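# Pull the straightened split pin from the clevis bracket

## Task

A loose bracket sits on the table with a clevis pin through it, held by a split pin whose legs are already straight. Draw that split pin fully out of the clevis pin. When you finish, the bracket has to be upright. Pliers are available, standing in a wooden block.

## Robot and tools

Robot: two arms, left_arm and right_arm, mounted across the table from each other. left_arm's base is at about (-0.021, +0.510, 0) m and right_arm's at about (-0.025, -0.554, 0) m. The arm names do not match image sides. Each arm ends in a five-finger hand: right_arm has a right hand and left_arm a mirrored left hand.

Scene frame: origin on the table top halfway between the bases, table surface at z = 0, +z up. All reported positions, orientations (quat_wxyz), velocities and targets use this frame.

Hand point: a point fixed to the palm, about 0.05 m in front of it and 0.15 m out from the wrist flange. Its +z runs along the straight fingers and +y points out of the palm. On the right hand +x points away from the thumb; on the left hand +x points toward the thumb. Straight fingertips lie about 0.06 to 0.07 m past the point along +z and about 0.06 m behind it along -y. A wrist bracket on the little-finger side can strike things, and with fingers level the wrist can hang below the point and reach the table first. With the thumb turned in front of the palm, the hand grips objects about 0.035 to 0.065 m thick, or handles down to about 0.025 m.

A row is 28 numbers, each in [-1, 1], always covering both arms in this order: left dx, dy, dz, rx, ry, rz; left little, ring, middle, index, thumb_bend, thumb_turn; left force_limit, speed; then the same 14 for the right arm.

Pose numbers are offsets, not poses. They are measured along the scene axes from that arm's Hand target as it stood when the action or move began. 1.0 equals 0.6 m for dx, dy, dz and 180 degrees for rx, ry, rz, which form one rotation vector turning about the Hand target's position. Within one action every row counts from that same start. Sending all six as 0 re-requests the current Hand target. The controller limits commanded orientation to 32 degrees from the measured one.

Hand numbers: fingers and thumb_bend go from -1 (straight) to +1 (curled); thumb_turn goes from -1 (beside the palm) to +1 (opposite the fingers). force_limit maps -1 to about 0 N and +1 to 10 N at the fingertip (15 N for the two thumb motors). speed rises from almost zero at -1 to full at +0.48 and above. There is no value meaning unchanged: to keep a hand as it is, repeat its last sent eight numbers; before any have been sent, use hand_measured plus hand_force_limit and hand_speed. Close slowly (speed about -0.94 or less) for a gentle grip.

Tools:
- execute_actions(actions, cameras): actions is a list of actions, each a table of up to 15 rows of 28 numbers, one row per 1/30 s; a short table repeats its last row. An empty list just reports state.
- move(target, speed, blend, stop_force, zero, blocking, cameras): target is one 28-number row or a list of up to 15 rows, every row's offsets counted from the same starting Hand targets. speed in m/s, 0.002 to 3.6 (default 0.25). blend in m rounds corners in a list. stop_force in N, 3 to 120, ends an arm's path when its wrist sensor feels that much push against its travel; zero (default true) re-zeros it first. blocking=false returns early and cannot be combined with stop_force. Paths are straight and do not avoid obstacles; keep them away from an arm's own base.
- wait(seconds 0 to 10, cameras); stop(cameras) brakes a running move.
- zoom_image(camera, region [x0, y0, x1, y1] in pixels, at most 504 each way) on the latest image.
- show_instructions() shows the reference pages; zero_wrist_force(arm) zeroes that arm's sensor.
- finished_scene(scene) ends the current scene with its number; it is final.

Cameras: cam_high, cam_low, cam_left_wrist, cam_right_wrist, each 672x504.

Results list per arm the Hand target (the pose next offsets count from), end_effector_position and quaternion, velocities (or velocities within noise), joint positions and torques, wrist force and torque in the hand's own axes, and for each hand hand_measured, hand_stopped_by (moving, target, force, stalled, fault) and hand_load_n, in the motor order above. A lost grip shows as hand_load_n near zero. A move adds a line such as done, off_target, moving, held or fault, with limits=paced (pose clipped) or limits=held (steps withheld). done does not prove nothing was touched. The hand point often rests a little short of the Hand target; send the remaining distance as an offset.

Cautions: arms are stiff, so aiming even slightly past a firm contact can trigger a stop. Contact torque at a joint's limit (139 N m for the three large joints, 26 N m for the wrists) or about 150 N of outside force halts that arm for 10 s. Do not let the arms or hands press on each other. Avoid fast impacts, hard pushes, heavy finger loads and dropping or flinging anything; the loose bracket must not tip over, and nothing may leave the table. Long holds or straining against unreachable poses heat motors and can force a cooling stop.

Each tool is called after "Request:" by a JSON object that holds its "fn" and its "kwargs", one argument or row to a line.

Reference images:

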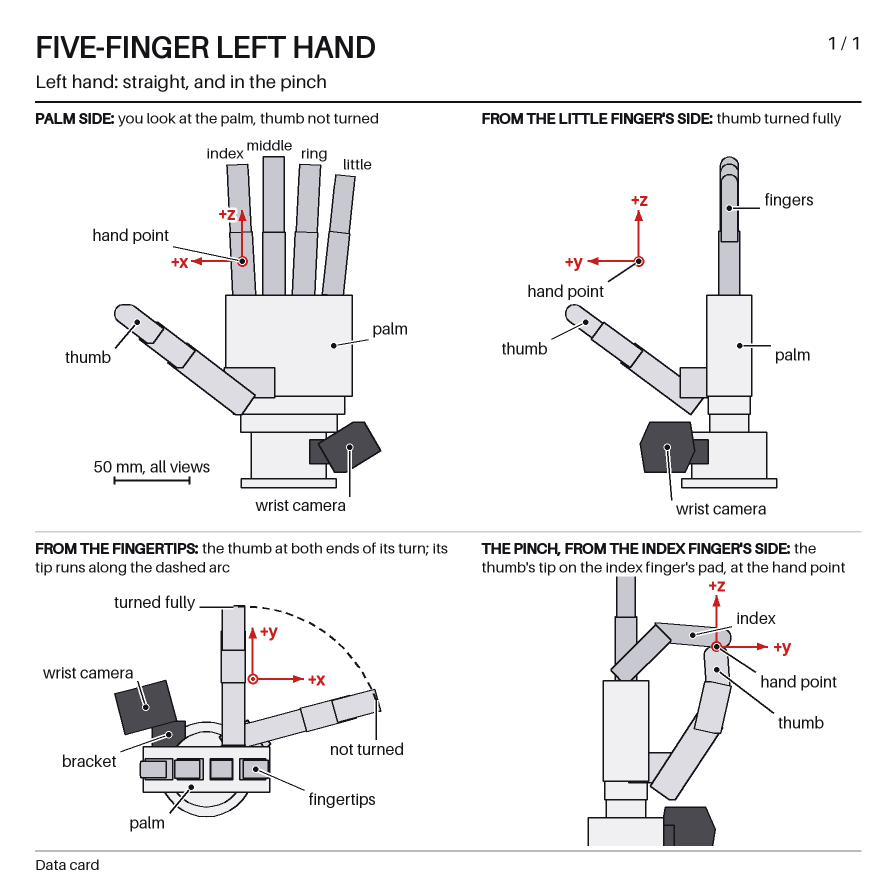

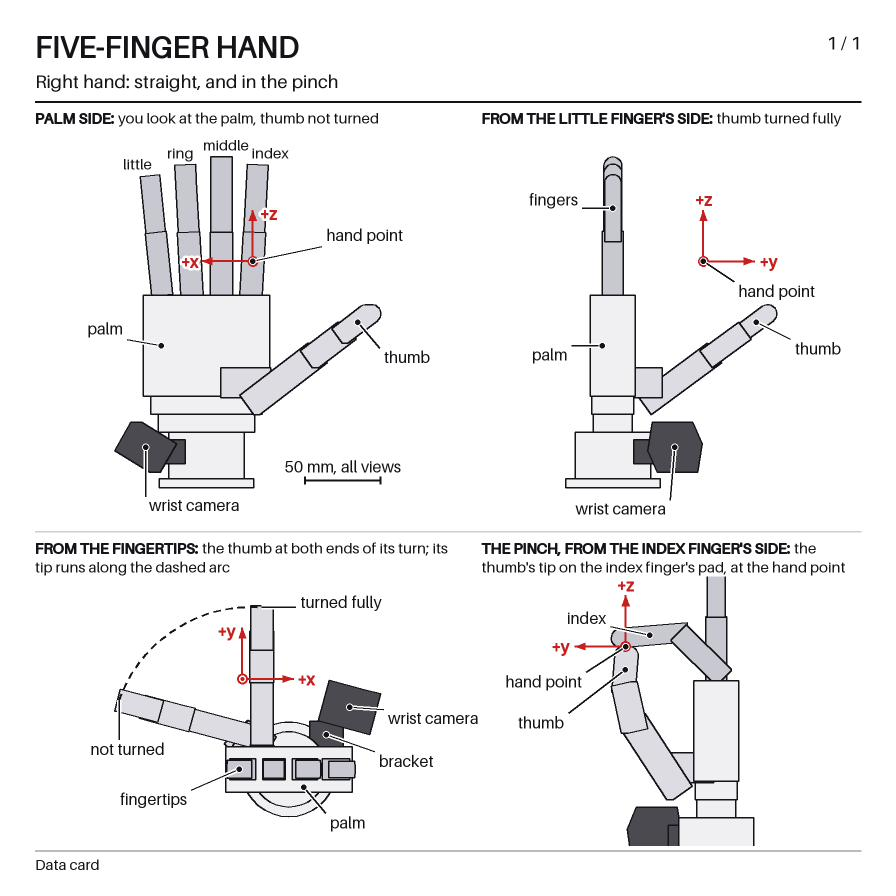

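## Session

Request:
{"fn": "execute_actions", "kwargs": {
  "actions": []
}}

Scene clock: 0.00 s.
left_arm: end_effector_position=(+0.0937, +0.2399, +0.4742) hand_measured=(-1.000, -1.000, -1.000, -1.000, -1.000, -1.000) hand_load_n=(+0.0, +0.0, +0.0, +0.0, +0.0, +0.0) hand_stopped_by=(target, target, target, target, target, target) hand_force_limit=0.00 hand_speed=-0.80 end_effector_quat_wxyz=(+0.011, +0.938, -0.346, -0.008) | right_arm: end_effector_position=(+0.1070, -0.2921, +0.4785) hand_measured=(-1.000, -1.000, -1.000, -1.000, -1.000, -1.000) hand_load_n=(+0.0, +0.0, +0.0, +0.0, +0.0, +0.0) hand_stopped_by=(target, target, target, target, target, target) hand_force_limit=0.00 hand_speed=-0.80 end_effector_quat_wxyz=(-0.020, -0.327, +0.945, +0.002)
Joint positions: left_arm=[4.344 -1.417 -1.362 1.193 -1.547 1.885] | right_arm=[-1.198 -1.696 1.33 1.977 1.567 -1.887]
Joint velocities: within noise
Joint torques (N m): no reading
Wrist force (N): no reading
Wrist torque (N m): no reading
Wrist force, peak (N): no reading
Hand target: left_arm +0.0937, +0.2399, +0.4742; +0.011, +0.938, -0.346, -0.008 | right_arm +0.1070, -0.2921, +0.4785; -0.020, -0.327, +0.945, +0.002

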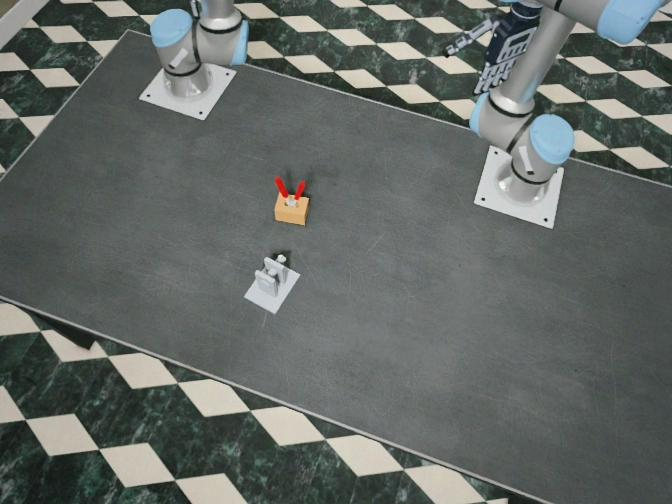

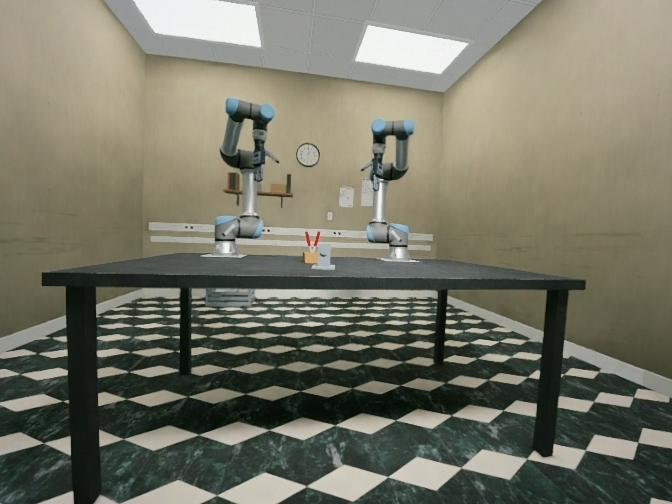

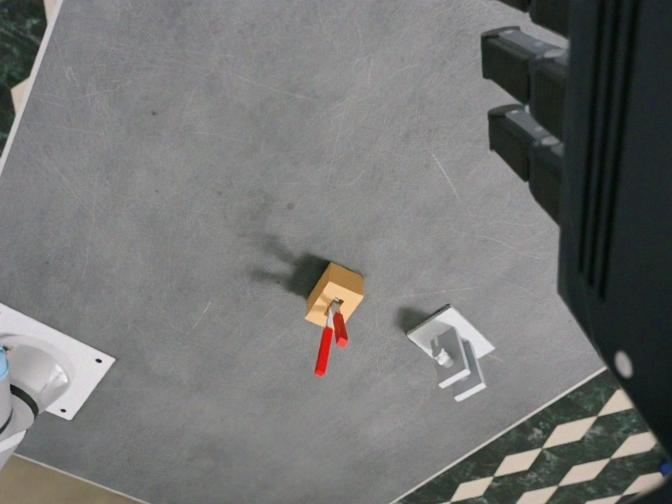

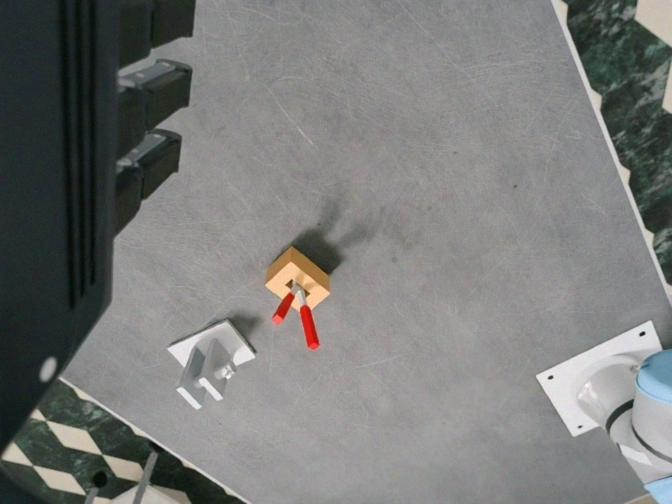

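Request:
{"fn": "zoom_image", "kwargs": {
  "camera": "cam_high",
  "region": [220, 160, 340, 320]
}}

Request:
{"fn": "zoom_image", "kwargs": {
  "camera": "cam_left_wrist",
  "region": [300, 240, 500, 410]
}}

Request:
{"fn": "zoom_image", "kwargs": {
  "camera": "cam_right_wrist",
  "region": [150, 230, 350, 420]
}}

Request:
{"fn": "zoom_image", "kwargs": {
  "camera": "cam_low",
  "region": [280, 220, 360, 280]
}}

Scaled by 3.150 from the camera's 672x504 image, which has a finer 960x720 frame.

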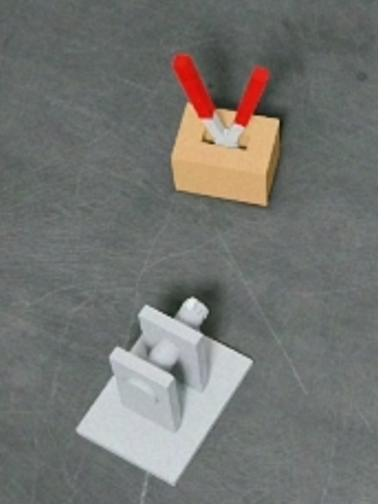

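Scaled by 2.520 from the camera's 672x504 image, which has a finer 960x720 frame.

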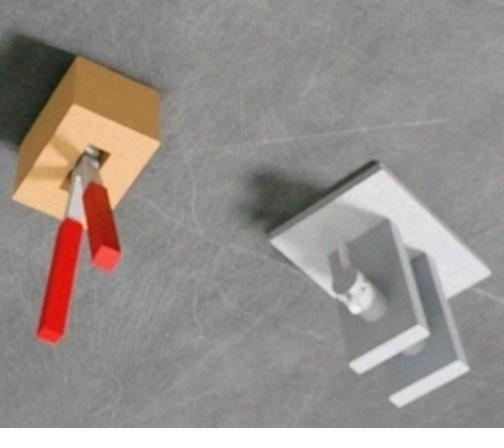

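Scaled by 2.520 from the camera's 672x504 image, which has a finer 960x720 frame.

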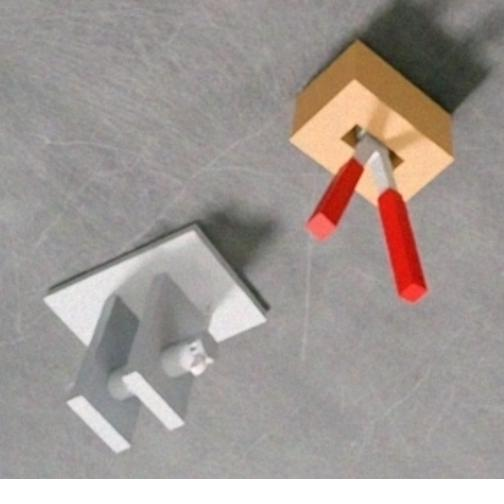

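Scaled by 6.300 from the camera's 672x504 image, which has a finer 960x720 frame.

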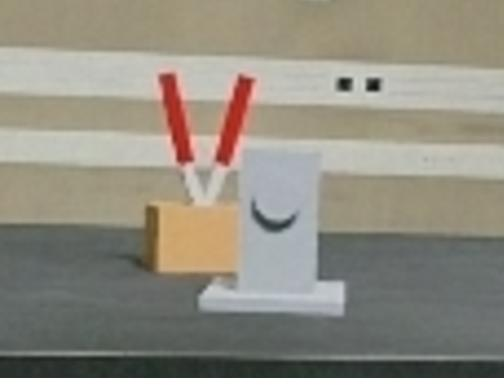

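Request:
{"fn": "move", "kwargs": {
  "target": [0,0,0,0,0,0,-1,-1,-1,-1,-1,-1,0,-0.8,0.488,0.2,-0.2975,0,0,0,-1,-1,-1,-1,-1,-1,0,-0.8],
  "speed": 0.4,
  "cameras": ["cam_high","cam_right_wrist","cam_left_wrist"]
}}

Request:
{"fn": "zoom_image", "kwargs": {
  "camera": "cam_right_wrist",
  "region": [160, 120, 500, 400]
}}

Scene clock: 9.83 s.
left_arm: end_effector_position=(+0.0937, +0.2399, +0.4742) hand_measured=(-1.000, -1.000, -1.000, -1.000, -1.000, -1.000) hand_load_n=(+0.0, +0.0, +0.0, +0.0, +0.0, +0.0) hand_stopped_by=(target, target, target, target, target, target) hand_force_limit=0.00 hand_speed=-0.80 end_effector_quat_wxyz=(+0.011, +0.938, -0.346, -0.008) | right_arm: end_effector_position=(+0.3997, -0.1721, +0.3000) hand_measured=(-1.000, -1.000, -1.000, -1.000, -1.000, -1.000) hand_load_n=(+0.0, +0.0, +0.0, +0.0, +0.0, +0.0) hand_stopped_by=(target, target, target, target, target, target) hand_force_limit=0.00 hand_speed=-0.80 end_effector_quat_wxyz=(-0.020, -0.327, +0.945, +0.002)
Joint positions: left_arm=[4.344 -1.417 -1.362 1.193 -1.547 1.885] | right_arm=[-1.175 -0.966 0.879 1.697 1.566 -1.864]
Joint velocities: within noise
Joint torques (N m): left_arm=[0.59 11.16 16.74 -2.13 0 0.05] | right_arm=[13.2 -30.85 -26.19 4.4 1.5 1.78]
Wrist force (N): left_arm=[-0.1 0.1 0.1] | right_arm=[0.0 0.3 0.1]
Wrist torque (N m): left_arm=[0.01 0.01 -0.01] | right_arm=[0.04 0.00 0.00]
Wrist force, peak (N): left_arm=[-0.2 0.1 -0.2] | right_arm=[-1.3 -0.3 1.1]
Hand target: left_arm +0.0937, +0.2399, +0.4742; +0.011, +0.938, -0.346, -0.008 | right_arm +0.3998, -0.1721, +0.3000; -0.020, -0.327, +0.945, +0.002
Off the commanded pose: left_arm 0.000 m, 0 deg | right_arm 0.000 m, 0 deg.
move: done
camera_calibration:
cam_right_wrist: T_world_to_cam=[[-0.80686, 0.589002, 0.0453116, 0.407326], [0.532859, 0.692543, 0.486256, -0.239027], [0.255026, 0.416485, -0.872641, 0.348306], [0, 0, 0, 1]] pos_world=[0.367195, -0.219444, 0.401718]
Images, in order (width x height): cam_high 672x504, cam_left_wrist 672x504, cam_right_wrist 672x504.

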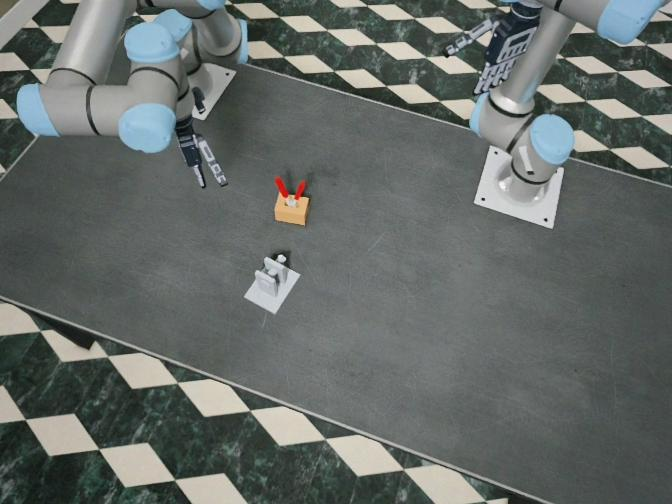

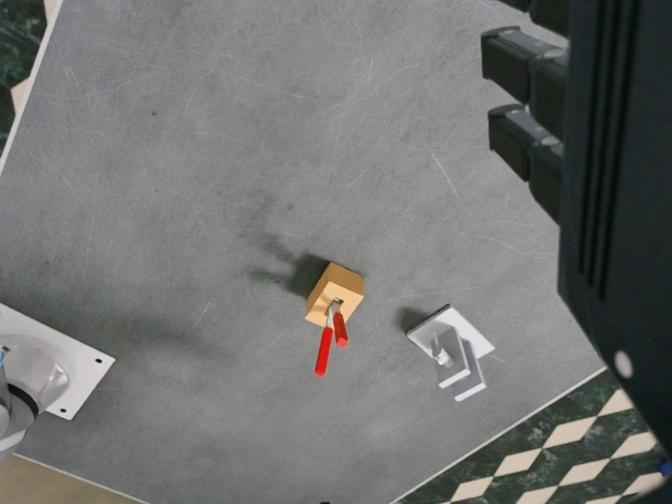

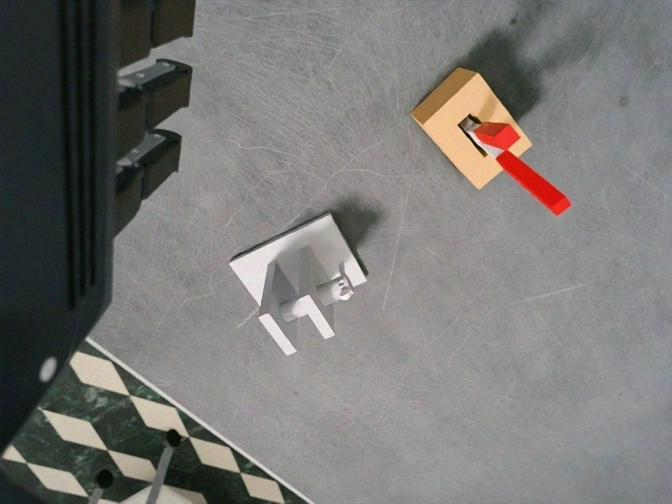

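Scaled by 1.482 from the camera's 672x504 image, which has a finer 960x720 frame.

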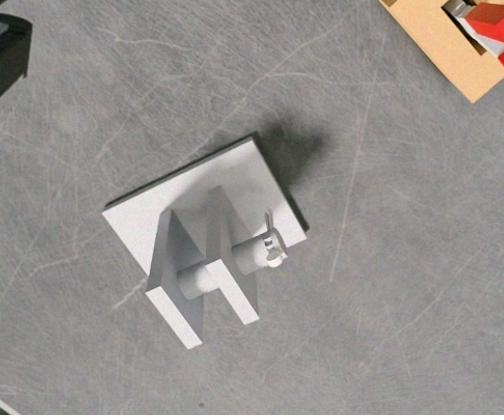

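Request:
{"fn": "zoom_image", "kwargs": {
  "camera": "cam_right_wrist",
  "region": [300, 240, 380, 320]
}}

Request:
{"fn": "zoom_image", "kwargs": {
  "camera": "cam_left_wrist",
  "region": [400, 300, 500, 400]
}}

Scaled by 6.300 from the camera's 672x504 image, which has a finer 960x720 frame.

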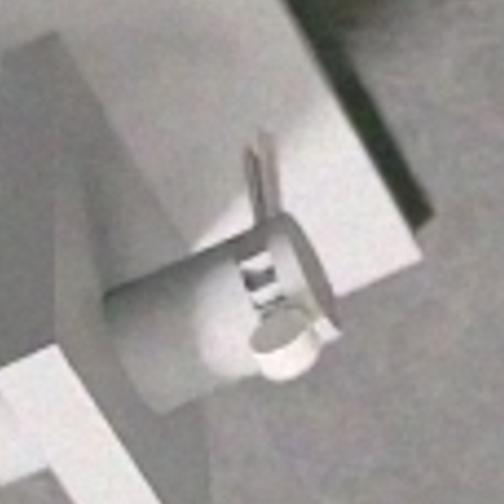

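Scaled by 5.040 from the camera's 672x504 image, which has a finer 960x720 frame.

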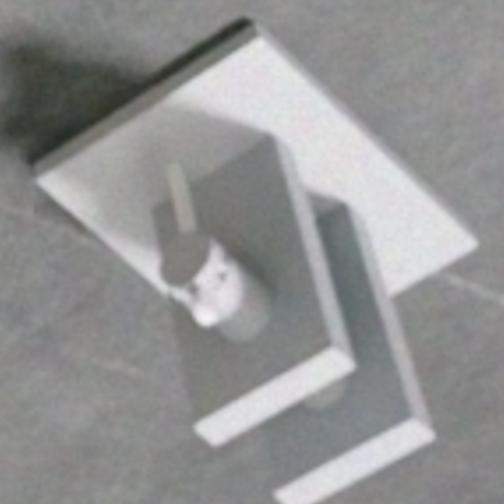

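Request:
{"fn": "move", "kwargs": {
  "target": [0,0,0,0,0,0,-1,-1,-1,-1,-1,-1,0,-0.8,0,0,0,0,0,0,-1,-1,-1,0.15,0.0,0.8,0,0],
  "cameras": ["cam_high","cam_right_wrist","cam_left_wrist"]
}}

Request:
{"fn": "zoom_image", "kwargs": {
  "camera": "cam_right_wrist",
  "region": [0, 0, 336, 252]
}}

Scene clock: 31.30 s.
left_arm: end_effector_position=(+0.0937, +0.2399, +0.4742) hand_measured=(-1.000, -1.000, -1.000, -1.000, -1.000, -1.000) hand_load_n=(-0.5, +0.0, +0.0, +0.0, +0.0, +0.0) hand_stopped_by=(target, target, target, target, target, target) hand_force_limit=0.00 hand_speed=-0.80 end_effector_quat_wxyz=(+0.011, +0.938, -0.346, -0.008) | right_arm: end_effector_position=(+0.3998, -0.1721, +0.3000) hand_measured=(-1.000, -1.000, -1.000, +0.150, +0.000, +0.800) hand_load_n=(+0.0, +0.0, +0.0, +0.0, +0.0, +0.0) hand_stopped_by=(target, target, target, target, target, target) hand_force_limit=0.00 hand_speed=0.00 end_effector_quat_wxyz=(-0.020, -0.327, +0.945, +0.002)
Joint positions: left_arm=[4.344 -1.417 -1.362 1.193 -1.547 1.885] | right_arm=[-1.175 -0.966 0.879 1.698 1.566 -1.864]
Joint velocities: within noise
Joint torques (N m): left_arm=[0.71 10.92 16.84 -2.21 0.01 0.18] | right_arm=[11.92 -31.55 -25.06 3.99 0 1.39]
Wrist force (N): left_arm=[0.0 -0.2 0.1] | right_arm=[-0.2 0.0 0.2]
Wrist torque (N m): left_arm=[-0.04 0.00 0.00] | right_arm=[-0.01 0.02 -0.02]
Wrist force, peak (N): left_arm=[0.1 -0.2 0.2] | right_arm=[-0.3 0.2 0.5]
Hand target: left_arm +0.0937, +0.2399, +0.4742; +0.011, +0.938, -0.346, -0.008 | right_arm +0.3998, -0.1721, +0.3000; -0.020, -0.327, +0.945, +0.002
Off the commanded pose: left_arm 0.000 m, 0 deg | right_arm 0.000 m, 0 deg.
move: done
camera_calibration:
cam_right_wrist: T_world_to_cam=[[-0.806873, 0.588991, 0.0452294, 0.407442], [0.532845, 0.692624, 0.486157, -0.239017], [0.255015, 0.416367, -0.8727, 0.348283], [0, 0, 0, 1]] pos_world=[0.367295, -0.219444, 0.401718]
Images, in order (width x height): cam_high 672x504, cam_left_wrist 672x504, cam_right_wrist 672x504.

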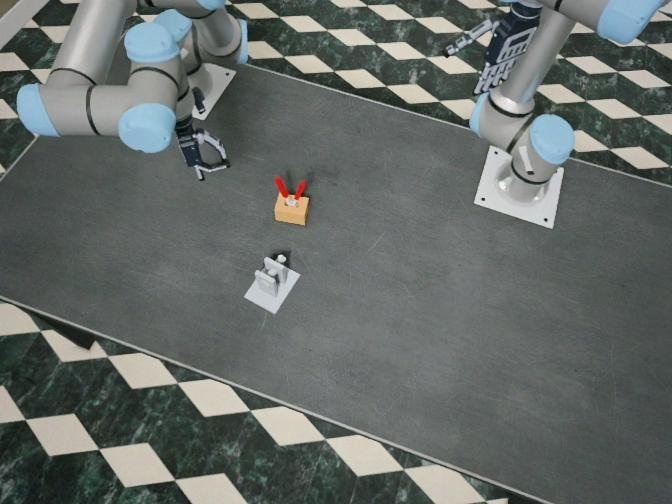

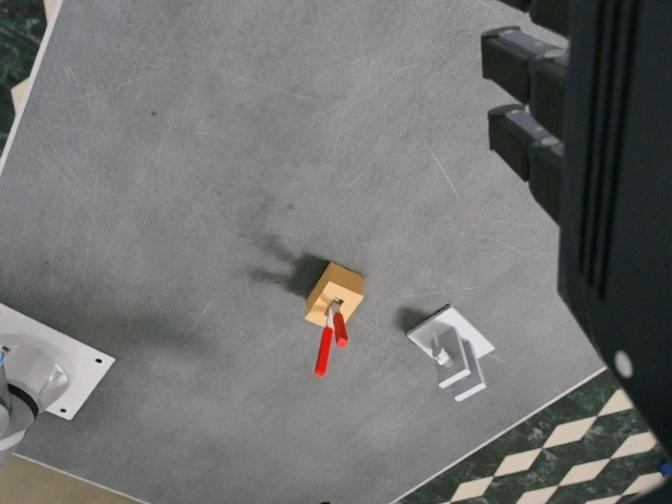

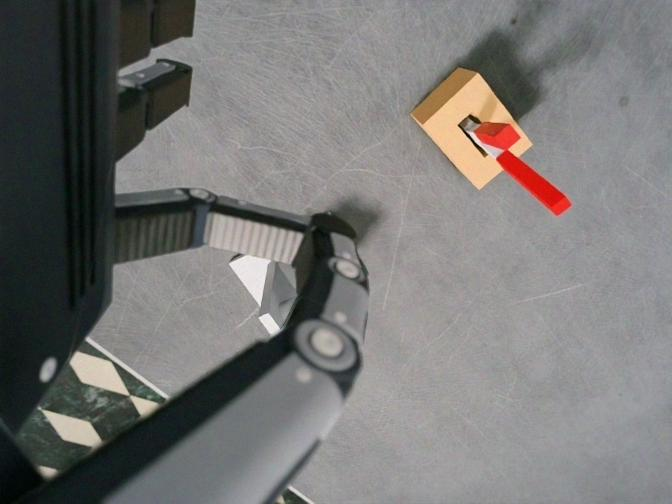

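Scaled by 1.500 from the camera's 672x504 image, which has a finer 960x720 frame.

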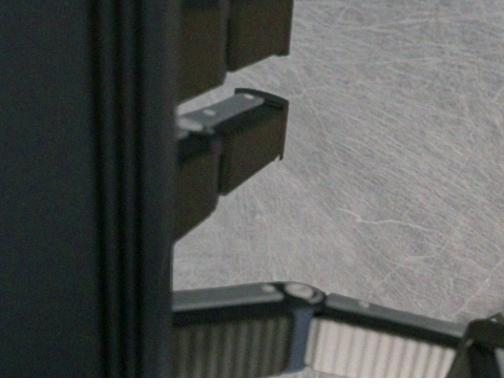

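Request:
{"fn": "move", "kwargs": {
  "target": [0,0,0,0,0,0,-1,-1,-1,-1,-1,-1,0,-0.8,-0.033,-0.047,0.033,0.0383,-0.361,0.5695,-1,-1,-1,-0.3,-0.7,0.8,0,0],
  "cameras": ["cam_high","cam_low","cam_right_wrist"],
  "speed": 0.4
}}

Scene clock: 46.63 s.
left_arm: end_effector_position=(+0.0937, +0.2399, +0.4742) hand_measured=(-1.000, -1.000, -1.000, -1.000, -1.000, -1.000) hand_load_n=(+0.0, +0.0, +0.0, +0.0, +0.0, +0.0) hand_stopped_by=(target, target, target, target, target, target) hand_force_limit=0.00 hand_speed=-0.80 end_effector_quat_wxyz=(+0.011, +0.938, -0.346, -0.008) | right_arm: end_effector_position=(+0.3800, -0.2003, +0.3198) hand_measured=(-1.000, -1.000, -1.000, -0.300, -0.700, +0.800) hand_load_n=(+0.0, +0.0, +0.0, +0.0, +0.0, +0.0) hand_stopped_by=(target, target, target, target, target, target) hand_force_limit=0.00 hand_speed=0.00 end_effector_quat_wxyz=(+0.446, -0.857, +0.230, -0.119)
Joint positions: left_arm=[4.344 -1.417 -1.362 1.193 -1.547 1.885] | right_arm=[-1.388 -1.442 1.454 0.825 0.883 -3.754]
Joint velocities: within noise
Joint torques (N m): left_arm=[1.04 10.93 17.13 -2.21 -0.09 0.09] | right_arm=[-9.91 -13.17 -10.21 2.67 -2.17 -2.06]
Wrist force (N): left_arm=[0.0 0.1 -0.1] | right_arm=[-0.7 1.1 0.1]
Wrist torque (N m): left_arm=[0.01 0.00 -0.01] | right_arm=[0.08 0.06 -0.07]
Wrist force, peak (N): left_arm=[-0.2 -0.1 -0.3] | right_arm=[-0.6 1.1 0.4]
Hand target: left_arm +0.0937, +0.2399, +0.4742; +0.011, +0.938, -0.346, -0.008 | right_arm +0.3800, -0.2003, +0.3198; -0.446, +0.857, -0.230, +0.119
Off the commanded pose: left_arm 0.000 m, 0 deg | right_arm 0.000 m, 0 deg.
move: done
camera_calibration:
cam_right_wrist: T_world_to_cam=[[-0.049581, -0.627708, -0.776868, 0.138714], [-0.991938, -0.0598748, 0.111686, 0.329793], [-0.116621, 0.776143, -0.619679, 0.514627], [0, 0, 0, 1]] pos_world=[0.394028, -0.292606, 0.389833]
Images, in order (width x height): cam_high 672x504, cam_low 672x504, cam_right_wrist 672x504.

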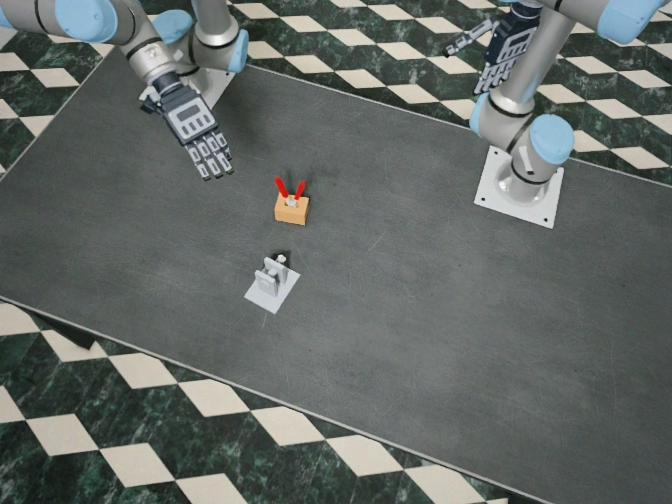

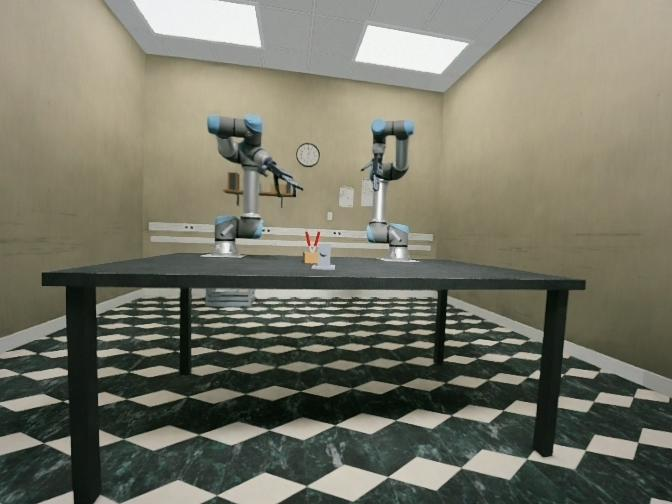

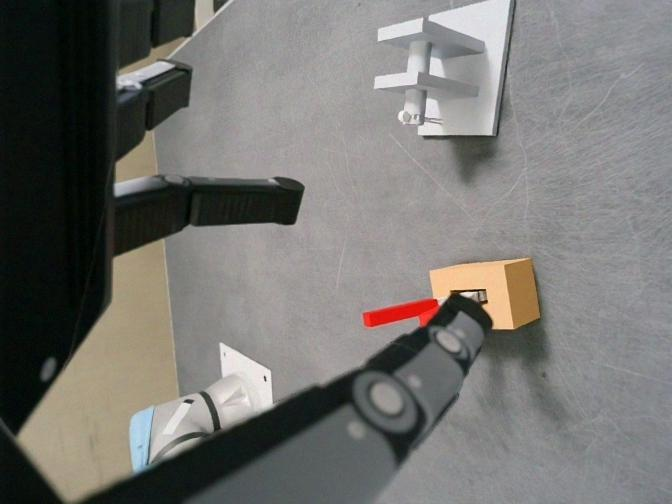

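Request:
{"fn": "zoom_image", "kwargs": {
  "camera": "cam_right_wrist",
  "region": [360, 0, 520, 140]
}}

Request:
{"fn": "zoom_image", "kwargs": {
  "camera": "cam_right_wrist",
  "region": [385, 90, 450, 145]
}}

Scaled by 3.150 from the camera's 672x504 image, which has a finer 960x720 frame.

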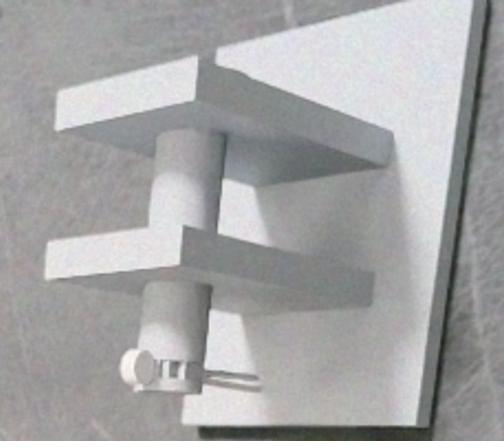

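Scaled by 7.754 from the camera's 672x504 image, which has a finer 960x720 frame.

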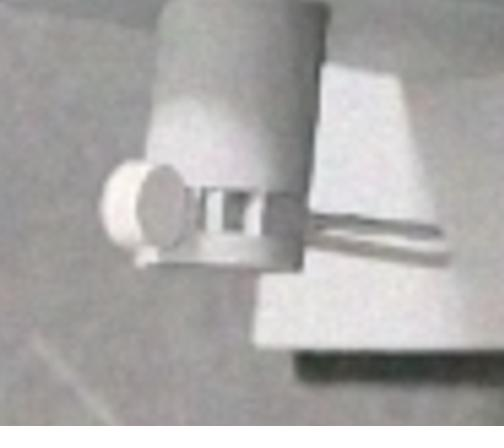

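Request:
{"fn": "move", "kwargs": {
  "target": [0.395,-0.207,-0.2,0,0,0,-1,-1,-1,-1,-1,-1,0,-0.8,0.123,0.187,-0.261,0.026,-0.0105,0.0944,-1,-1,-1,0.0,-0.4,0.8,0,0],
  "cameras": ["cam_high","cam_left_wrist","cam_right_wrist"],
  "speed": 0.3
}}

Request:
{"fn": "zoom_image", "kwargs": {
  "camera": "cam_left_wrist",
  "region": [220, 140, 480, 380]
}}

Scene clock: 85.50 s.
left_arm: end_effector_position=(+0.3306, +0.1158, +0.3543) hand_measured=(-1.000, -1.000, -1.000, -1.000, -1.000, -1.000) hand_load_n=(+0.0, +0.0, +0.0, +0.0, +0.0, +0.0) hand_stopped_by=(target, target, target, target, target, target) hand_force_limit=0.00 hand_speed=-0.80 end_effector_quat_wxyz=(+0.011, +0.938, -0.346, -0.008) | right_arm: end_effector_position=(+0.4537, -0.0881, +0.1632) hand_measured=(-1.000, -1.000, -1.000, +0.000, -0.400, +0.800) hand_load_n=(+0.0, +0.0, +0.0, +0.0, +0.0, +0.0) hand_stopped_by=(target, target, target, target, target, target) hand_force_limit=0.00 hand_speed=0.00 end_effector_quat_wxyz=(+0.497, -0.860, +0.098, -0.057)
Joint positions: left_arm=[4.293 -2.028 -0.966 1.409 -1.547 1.834] | right_arm=[-1.26 -1.006 1.307 0.562 0.717 -3.864]
Joint velocities: within noise
Joint torques (N m): left_arm=[-11.5 33.28 25.12 -4.2 -1.46 -2.08] | right_arm=[12.79 -30.68 -26.15 2.94 -2.54 -2.07]
Wrist force (N): left_arm=[0.3 0.5 0.5] | right_arm=[-0.6 1.1 0.4]
Wrist torque (N m): left_arm=[0.05 0.01 -0.04] | right_arm=[0.05 0.05 -0.06]
Wrist force, peak (N): left_arm=[1.1 0.1 0.8] | right_arm=[-0.3 1.6 1.2]
Hand target: left_arm +0.3307, +0.1157, +0.3542; +0.011, +0.938, -0.346, -0.008 | right_arm +0.4538, -0.0881, +0.1632; -0.497, +0.860, -0.098, +0.057
Off the commanded pose: left_arm 0.000 m, 0 deg | right_arm 0.000 m, 0 deg.
move: done
camera_calibration:
cam_left_wrist: T_world_to_cam=[[0.806508, 0.589662, -0.0429323, -0.322897], [0.514831, -0.664743, 0.541356, -0.2846], [0.290678, -0.458711, -0.839697, 0.368701], [0, 0, 0, 1]] pos_world=[0.299767, 0.170341, 0.449805]
cam_right_wrist: T_world_to_cam=[[0.152782, -0.546317, -0.823526, 0.0140606], [-0.932764, -0.355032, 0.0624758, 0.382412], [-0.326509, 0.75861, -0.563828, 0.423675], [0, 0, 0, 1]] pos_world=[0.492886, -0.177955, 0.226568]
Images, in order (width x height): cam_high 672x504, cam_left_wrist 672x504, cam_right_wrist 672x504.

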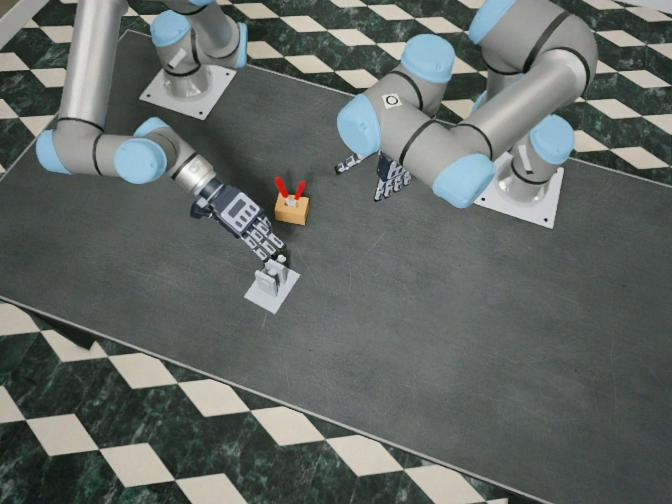

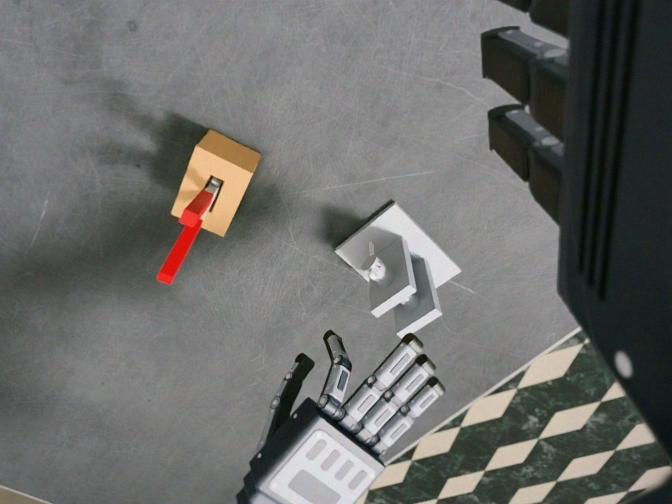

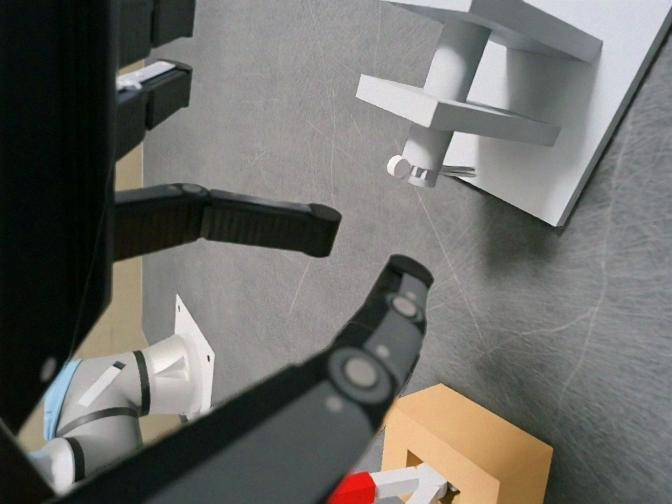

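Scaled by 1.938 from the camera's 672x504 image, which has a finer 960x720 frame.

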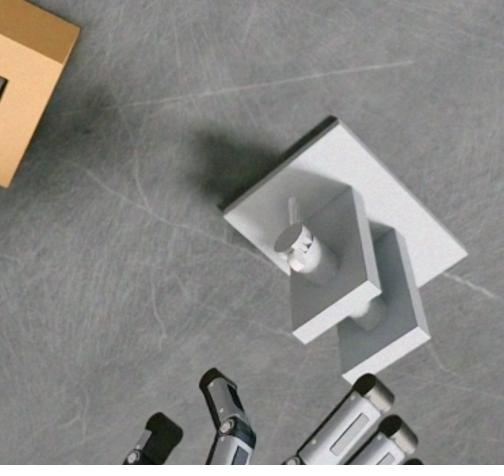

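Request:
{"fn": "move", "kwargs": {
  "target": [0,0,0,0,0,0,-1,-1,-1,-1,-1,-1,0,-0.8,0.0203,0.105,-0.065,0,0,0,-1,-1,-1,0.0,-0.4,0.8,0,0],
  "cameras": ["cam_high","cam_left_wrist","cam_right_wrist"],
  "speed": 0.15
}}

Request:
{"fn": "zoom_image", "kwargs": {
  "camera": "cam_left_wrist",
  "region": [300, 200, 460, 340]
}}

Request:
{"fn": "zoom_image", "kwargs": {
  "camera": "cam_right_wrist",
  "region": [280, 100, 500, 320]
}}

Scene clock: 92.73 s.
left_arm: end_effector_position=(+0.3307, +0.1157, +0.3542) hand_measured=(-1.000, -1.000, -1.000, -1.000, -1.000, -1.000) hand_load_n=(+0.0, +0.0, +0.0, +0.0, +0.0, +0.0) hand_stopped_by=(target, target, target, target, target, target) hand_force_limit=0.00 hand_speed=-0.80 end_effector_quat_wxyz=(+0.011, +0.938, -0.346, -0.008) | right_arm: end_effector_position=(+0.4659, -0.0252, +0.1243) hand_measured=(-1.000, -1.000, -1.000, +0.000, -0.400, +0.800) hand_load_n=(+0.0, +0.0, +0.0, +0.0, +0.0, +0.0) hand_stopped_by=(target, target, target, target, target, target) hand_force_limit=0.00 hand_speed=0.00 end_effector_quat_wxyz=(+0.497, -0.860, +0.098, -0.057)
Joint positions: left_arm=[4.293 -2.028 -0.965 1.409 -1.547 1.834] | right_arm=[-1.159 -0.885 1.195 0.475 0.786 -3.756]
Joint velocities: within noise
Joint torques (N m): left_arm=[-10.39 33.38 24 -3.74 -1.42 -1.99] | right_arm=[12.02 -34.66 -26.29 -0.62 0.75 1.79]
Wrist force (N): left_arm=[0.3 0.5 0.2] | right_arm=[-0.5 1.1 0.3]
Wrist torque (N m): left_arm=[0.08 -0.01 -0.04] | right_arm=[0.05 0.03 -0.07]
Wrist force, peak (N): left_arm=[0.3 0.6 0.5] | right_arm=[-0.5 1.4 0.7]
Hand target: left_arm +0.3307, +0.1157, +0.3542; +0.011, +0.938, -0.346, -0.008 | right_arm +0.4659, -0.0251, +0.1242; -0.497, +0.860, -0.098, +0.057
Off the commanded pose: left_arm 0.000 m, 0 deg | right_arm 0.000 m, 0 deg.
move: done
camera_calibration:
cam_left_wrist: T_world_to_cam=[[0.806511, 0.589658, -0.0429501, -0.322889], [0.514885, -0.664819, 0.541211, -0.284539], [0.290575, -0.458607, -0.839789, 0.368757], [0, 0, 0, 1]] pos_world=[0.299767, 0.170342, 0.449805]
cam_right_wrist: T_world_to_cam=[[0.15291, -0.546269, -0.823534, 0.0144276], [-0.932743, -0.355108, 0.0623638, 0.418426], [-0.326511, 0.758609, -0.563828, 0.358053], [0, 0, 0, 1]] pos_world=[0.504986, -0.115155, 0.187668]
Images, in order (width x height): cam_high 672x504, cam_left_wrist 672x504, cam_right_wrist 672x504.

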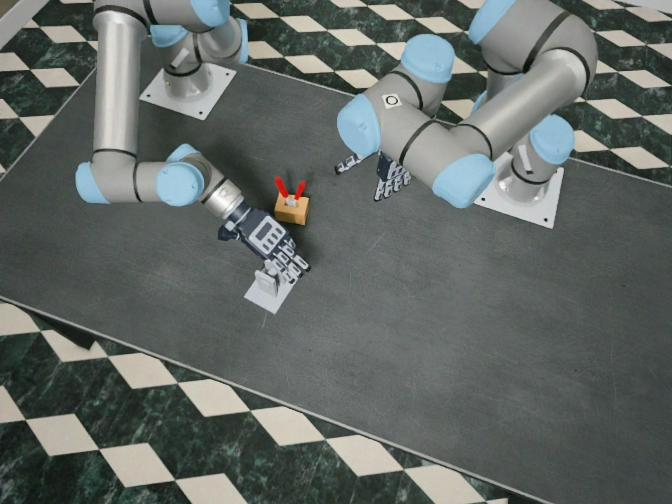

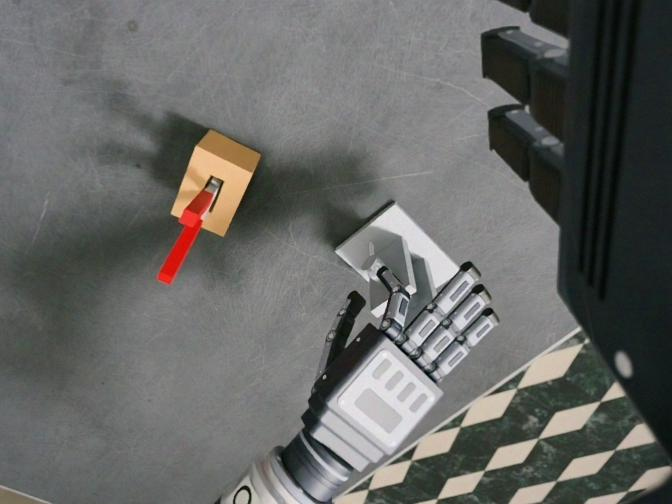

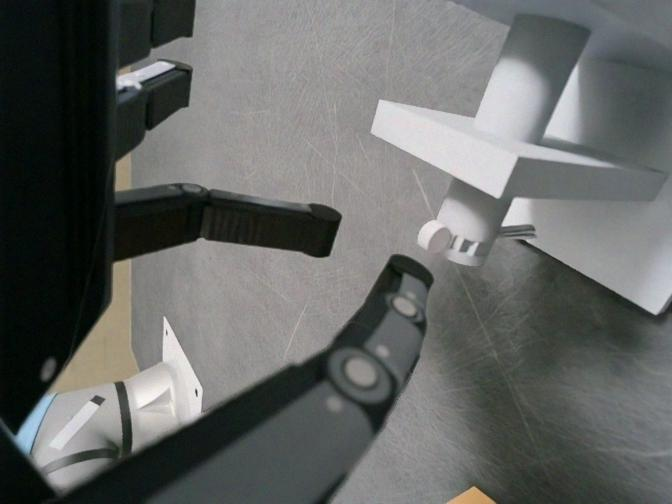

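Scaled by 3.150 from the camera's 672x504 image, which has a finer 960x720 frame.

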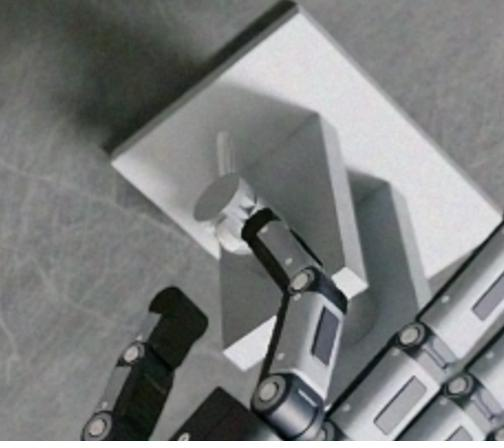

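Scaled by 2.291 from the camera's 672x504 image, which has a finer 960x720 frame.

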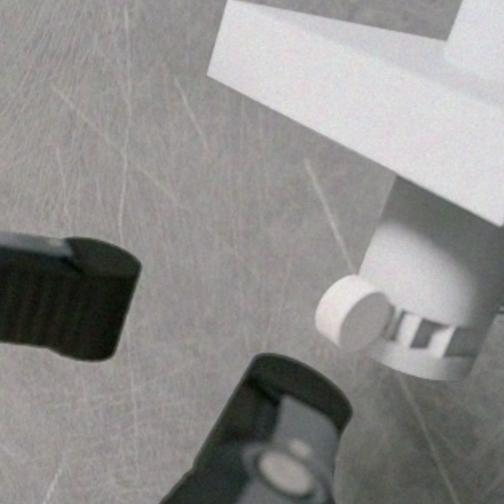

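Request:
{"fn": "move", "kwargs": {
  "target": [0,0,0,0,0,0,-1,-1,-1,-1,-1,-1,0,-0.8,0.015,0,-0.03,0,0,0,-1,-1,-1,0.0,-0.4,0.57,0,0],
  "cameras": ["cam_left_wrist","cam_right_wrist"],
  "speed": 0.1
}}

Request:
{"fn": "zoom_image", "kwargs": {
  "camera": "cam_left_wrist",
  "region": [300, 200, 460, 340]
}}

Request:
{"fn": "zoom_image", "kwargs": {
  "camera": "cam_right_wrist",
  "region": [280, 150, 500, 370]
}}

Scene clock: 102.00 s.
left_arm: end_effector_position=(+0.3307, +0.1157, +0.3542) hand_measured=(-1.000, -1.000, -1.000, -1.000, -1.000, -1.000) hand_load_n=(+0.0, +0.0, +0.0, +0.0, +0.0, +0.0) hand_stopped_by=(target, target, target, target, target, target) hand_force_limit=0.00 hand_speed=-0.80 end_effector_quat_wxyz=(+0.011, +0.938, -0.346, -0.008) | right_arm: end_effector_position=(+0.4748, -0.0251, +0.1064) hand_measured=(-1.000, -1.000, -1.000, +0.000, -0.400, +0.570) hand_load_n=(+0.0, +0.0, +0.0, +0.0, +0.0, +0.0) hand_stopped_by=(target, target, target, target, target, target) hand_force_limit=0.00 hand_speed=0.00 end_effector_quat_wxyz=(+0.497, -0.860, +0.098, -0.057)
Joint positions: left_arm=[4.293 -2.028 -0.965 1.409 -1.547 1.834] | right_arm=[-1.165 -0.852 1.186 0.455 0.782 -3.762]
Joint velocities: within noise
Joint torques (N m): left_arm=[-10.37 33.62 22.83 -3.64 -1.33 -1.86] | right_arm=[-10.59 -35.58 -26.2 -0.85 -2.45 -1.94]
Wrist force (N): left_arm=[0.3 0.4 0.4] | right_arm=[-1.0 1.2 0.1]
Wrist torque (N m): left_arm=[0.05 0.00 -0.03] | right_arm=[0.07 0.10 -0.09]
Wrist force, peak (N): left_arm=[0.5 0.6 0.5] | right_arm=[-0.5 1.6 0.4]
Hand target: left_arm +0.3307, +0.1157, +0.3542; +0.011, +0.938, -0.346, -0.008 | right_arm +0.4749, -0.0251, +0.1062; -0.497, +0.860, -0.098, +0.057
Off the commanded pose: left_arm 0.000 m, 0 deg | right_arm 0.000 m, 0 deg.
move: done
camera_calibration:
cam_left_wrist: T_world_to_cam=[[0.806511, 0.589658, -0.0429501, -0.322889], [0.514885, -0.664819, 0.541211, -0.284539], [0.290575, -0.458607, -0.839789, 0.368757], [0, 0, 0, 1]] pos_world=[0.299767, 0.170342, 0.449805]
cam_right_wrist: T_world_to_cam=[[0.152782, -0.546317, -0.823526, -0.00152135], [-0.932764, -0.355032, 0.0624758, 0.428009], [-0.326509, 0.75861, -0.563828, 0.350747], [0, 0, 0, 1]] pos_world=[0.513986, -0.114955, 0.169768]
Images, in order (width x height): cam_left_wrist 672x504, cam_right_wrist 672x504.

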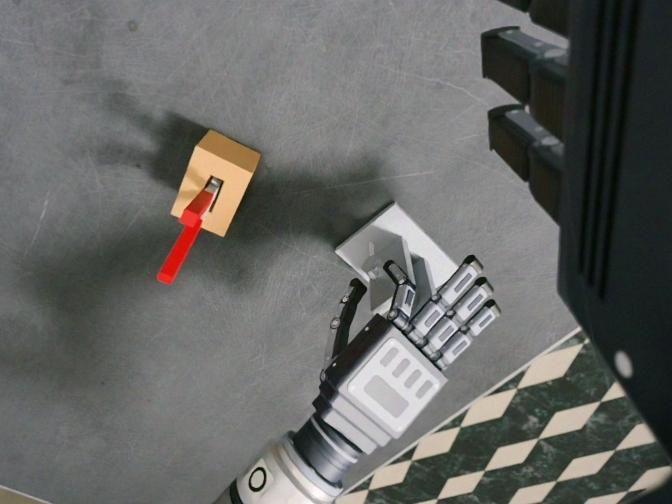

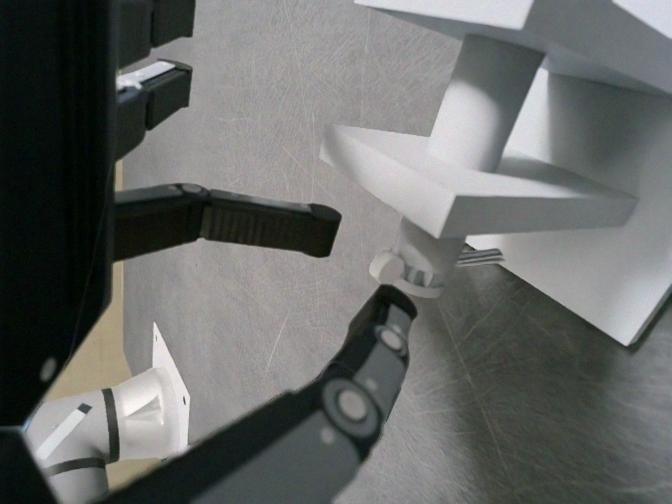

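Scaled by 3.150 from the camera's 672x504 image, which has a finer 960x720 frame.

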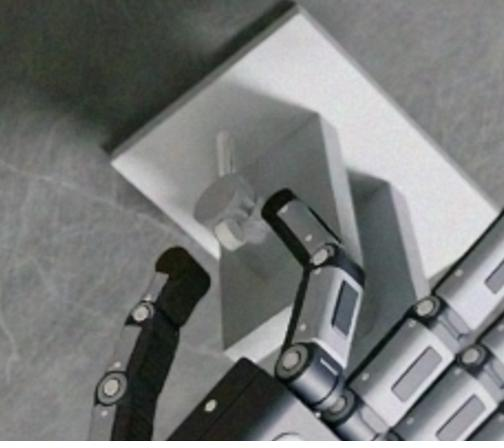

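Scaled by 2.291 from the camera's 672x504 image, which has a finer 960x720 frame.

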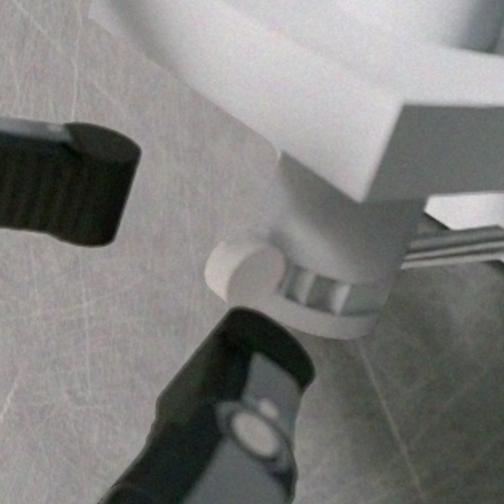

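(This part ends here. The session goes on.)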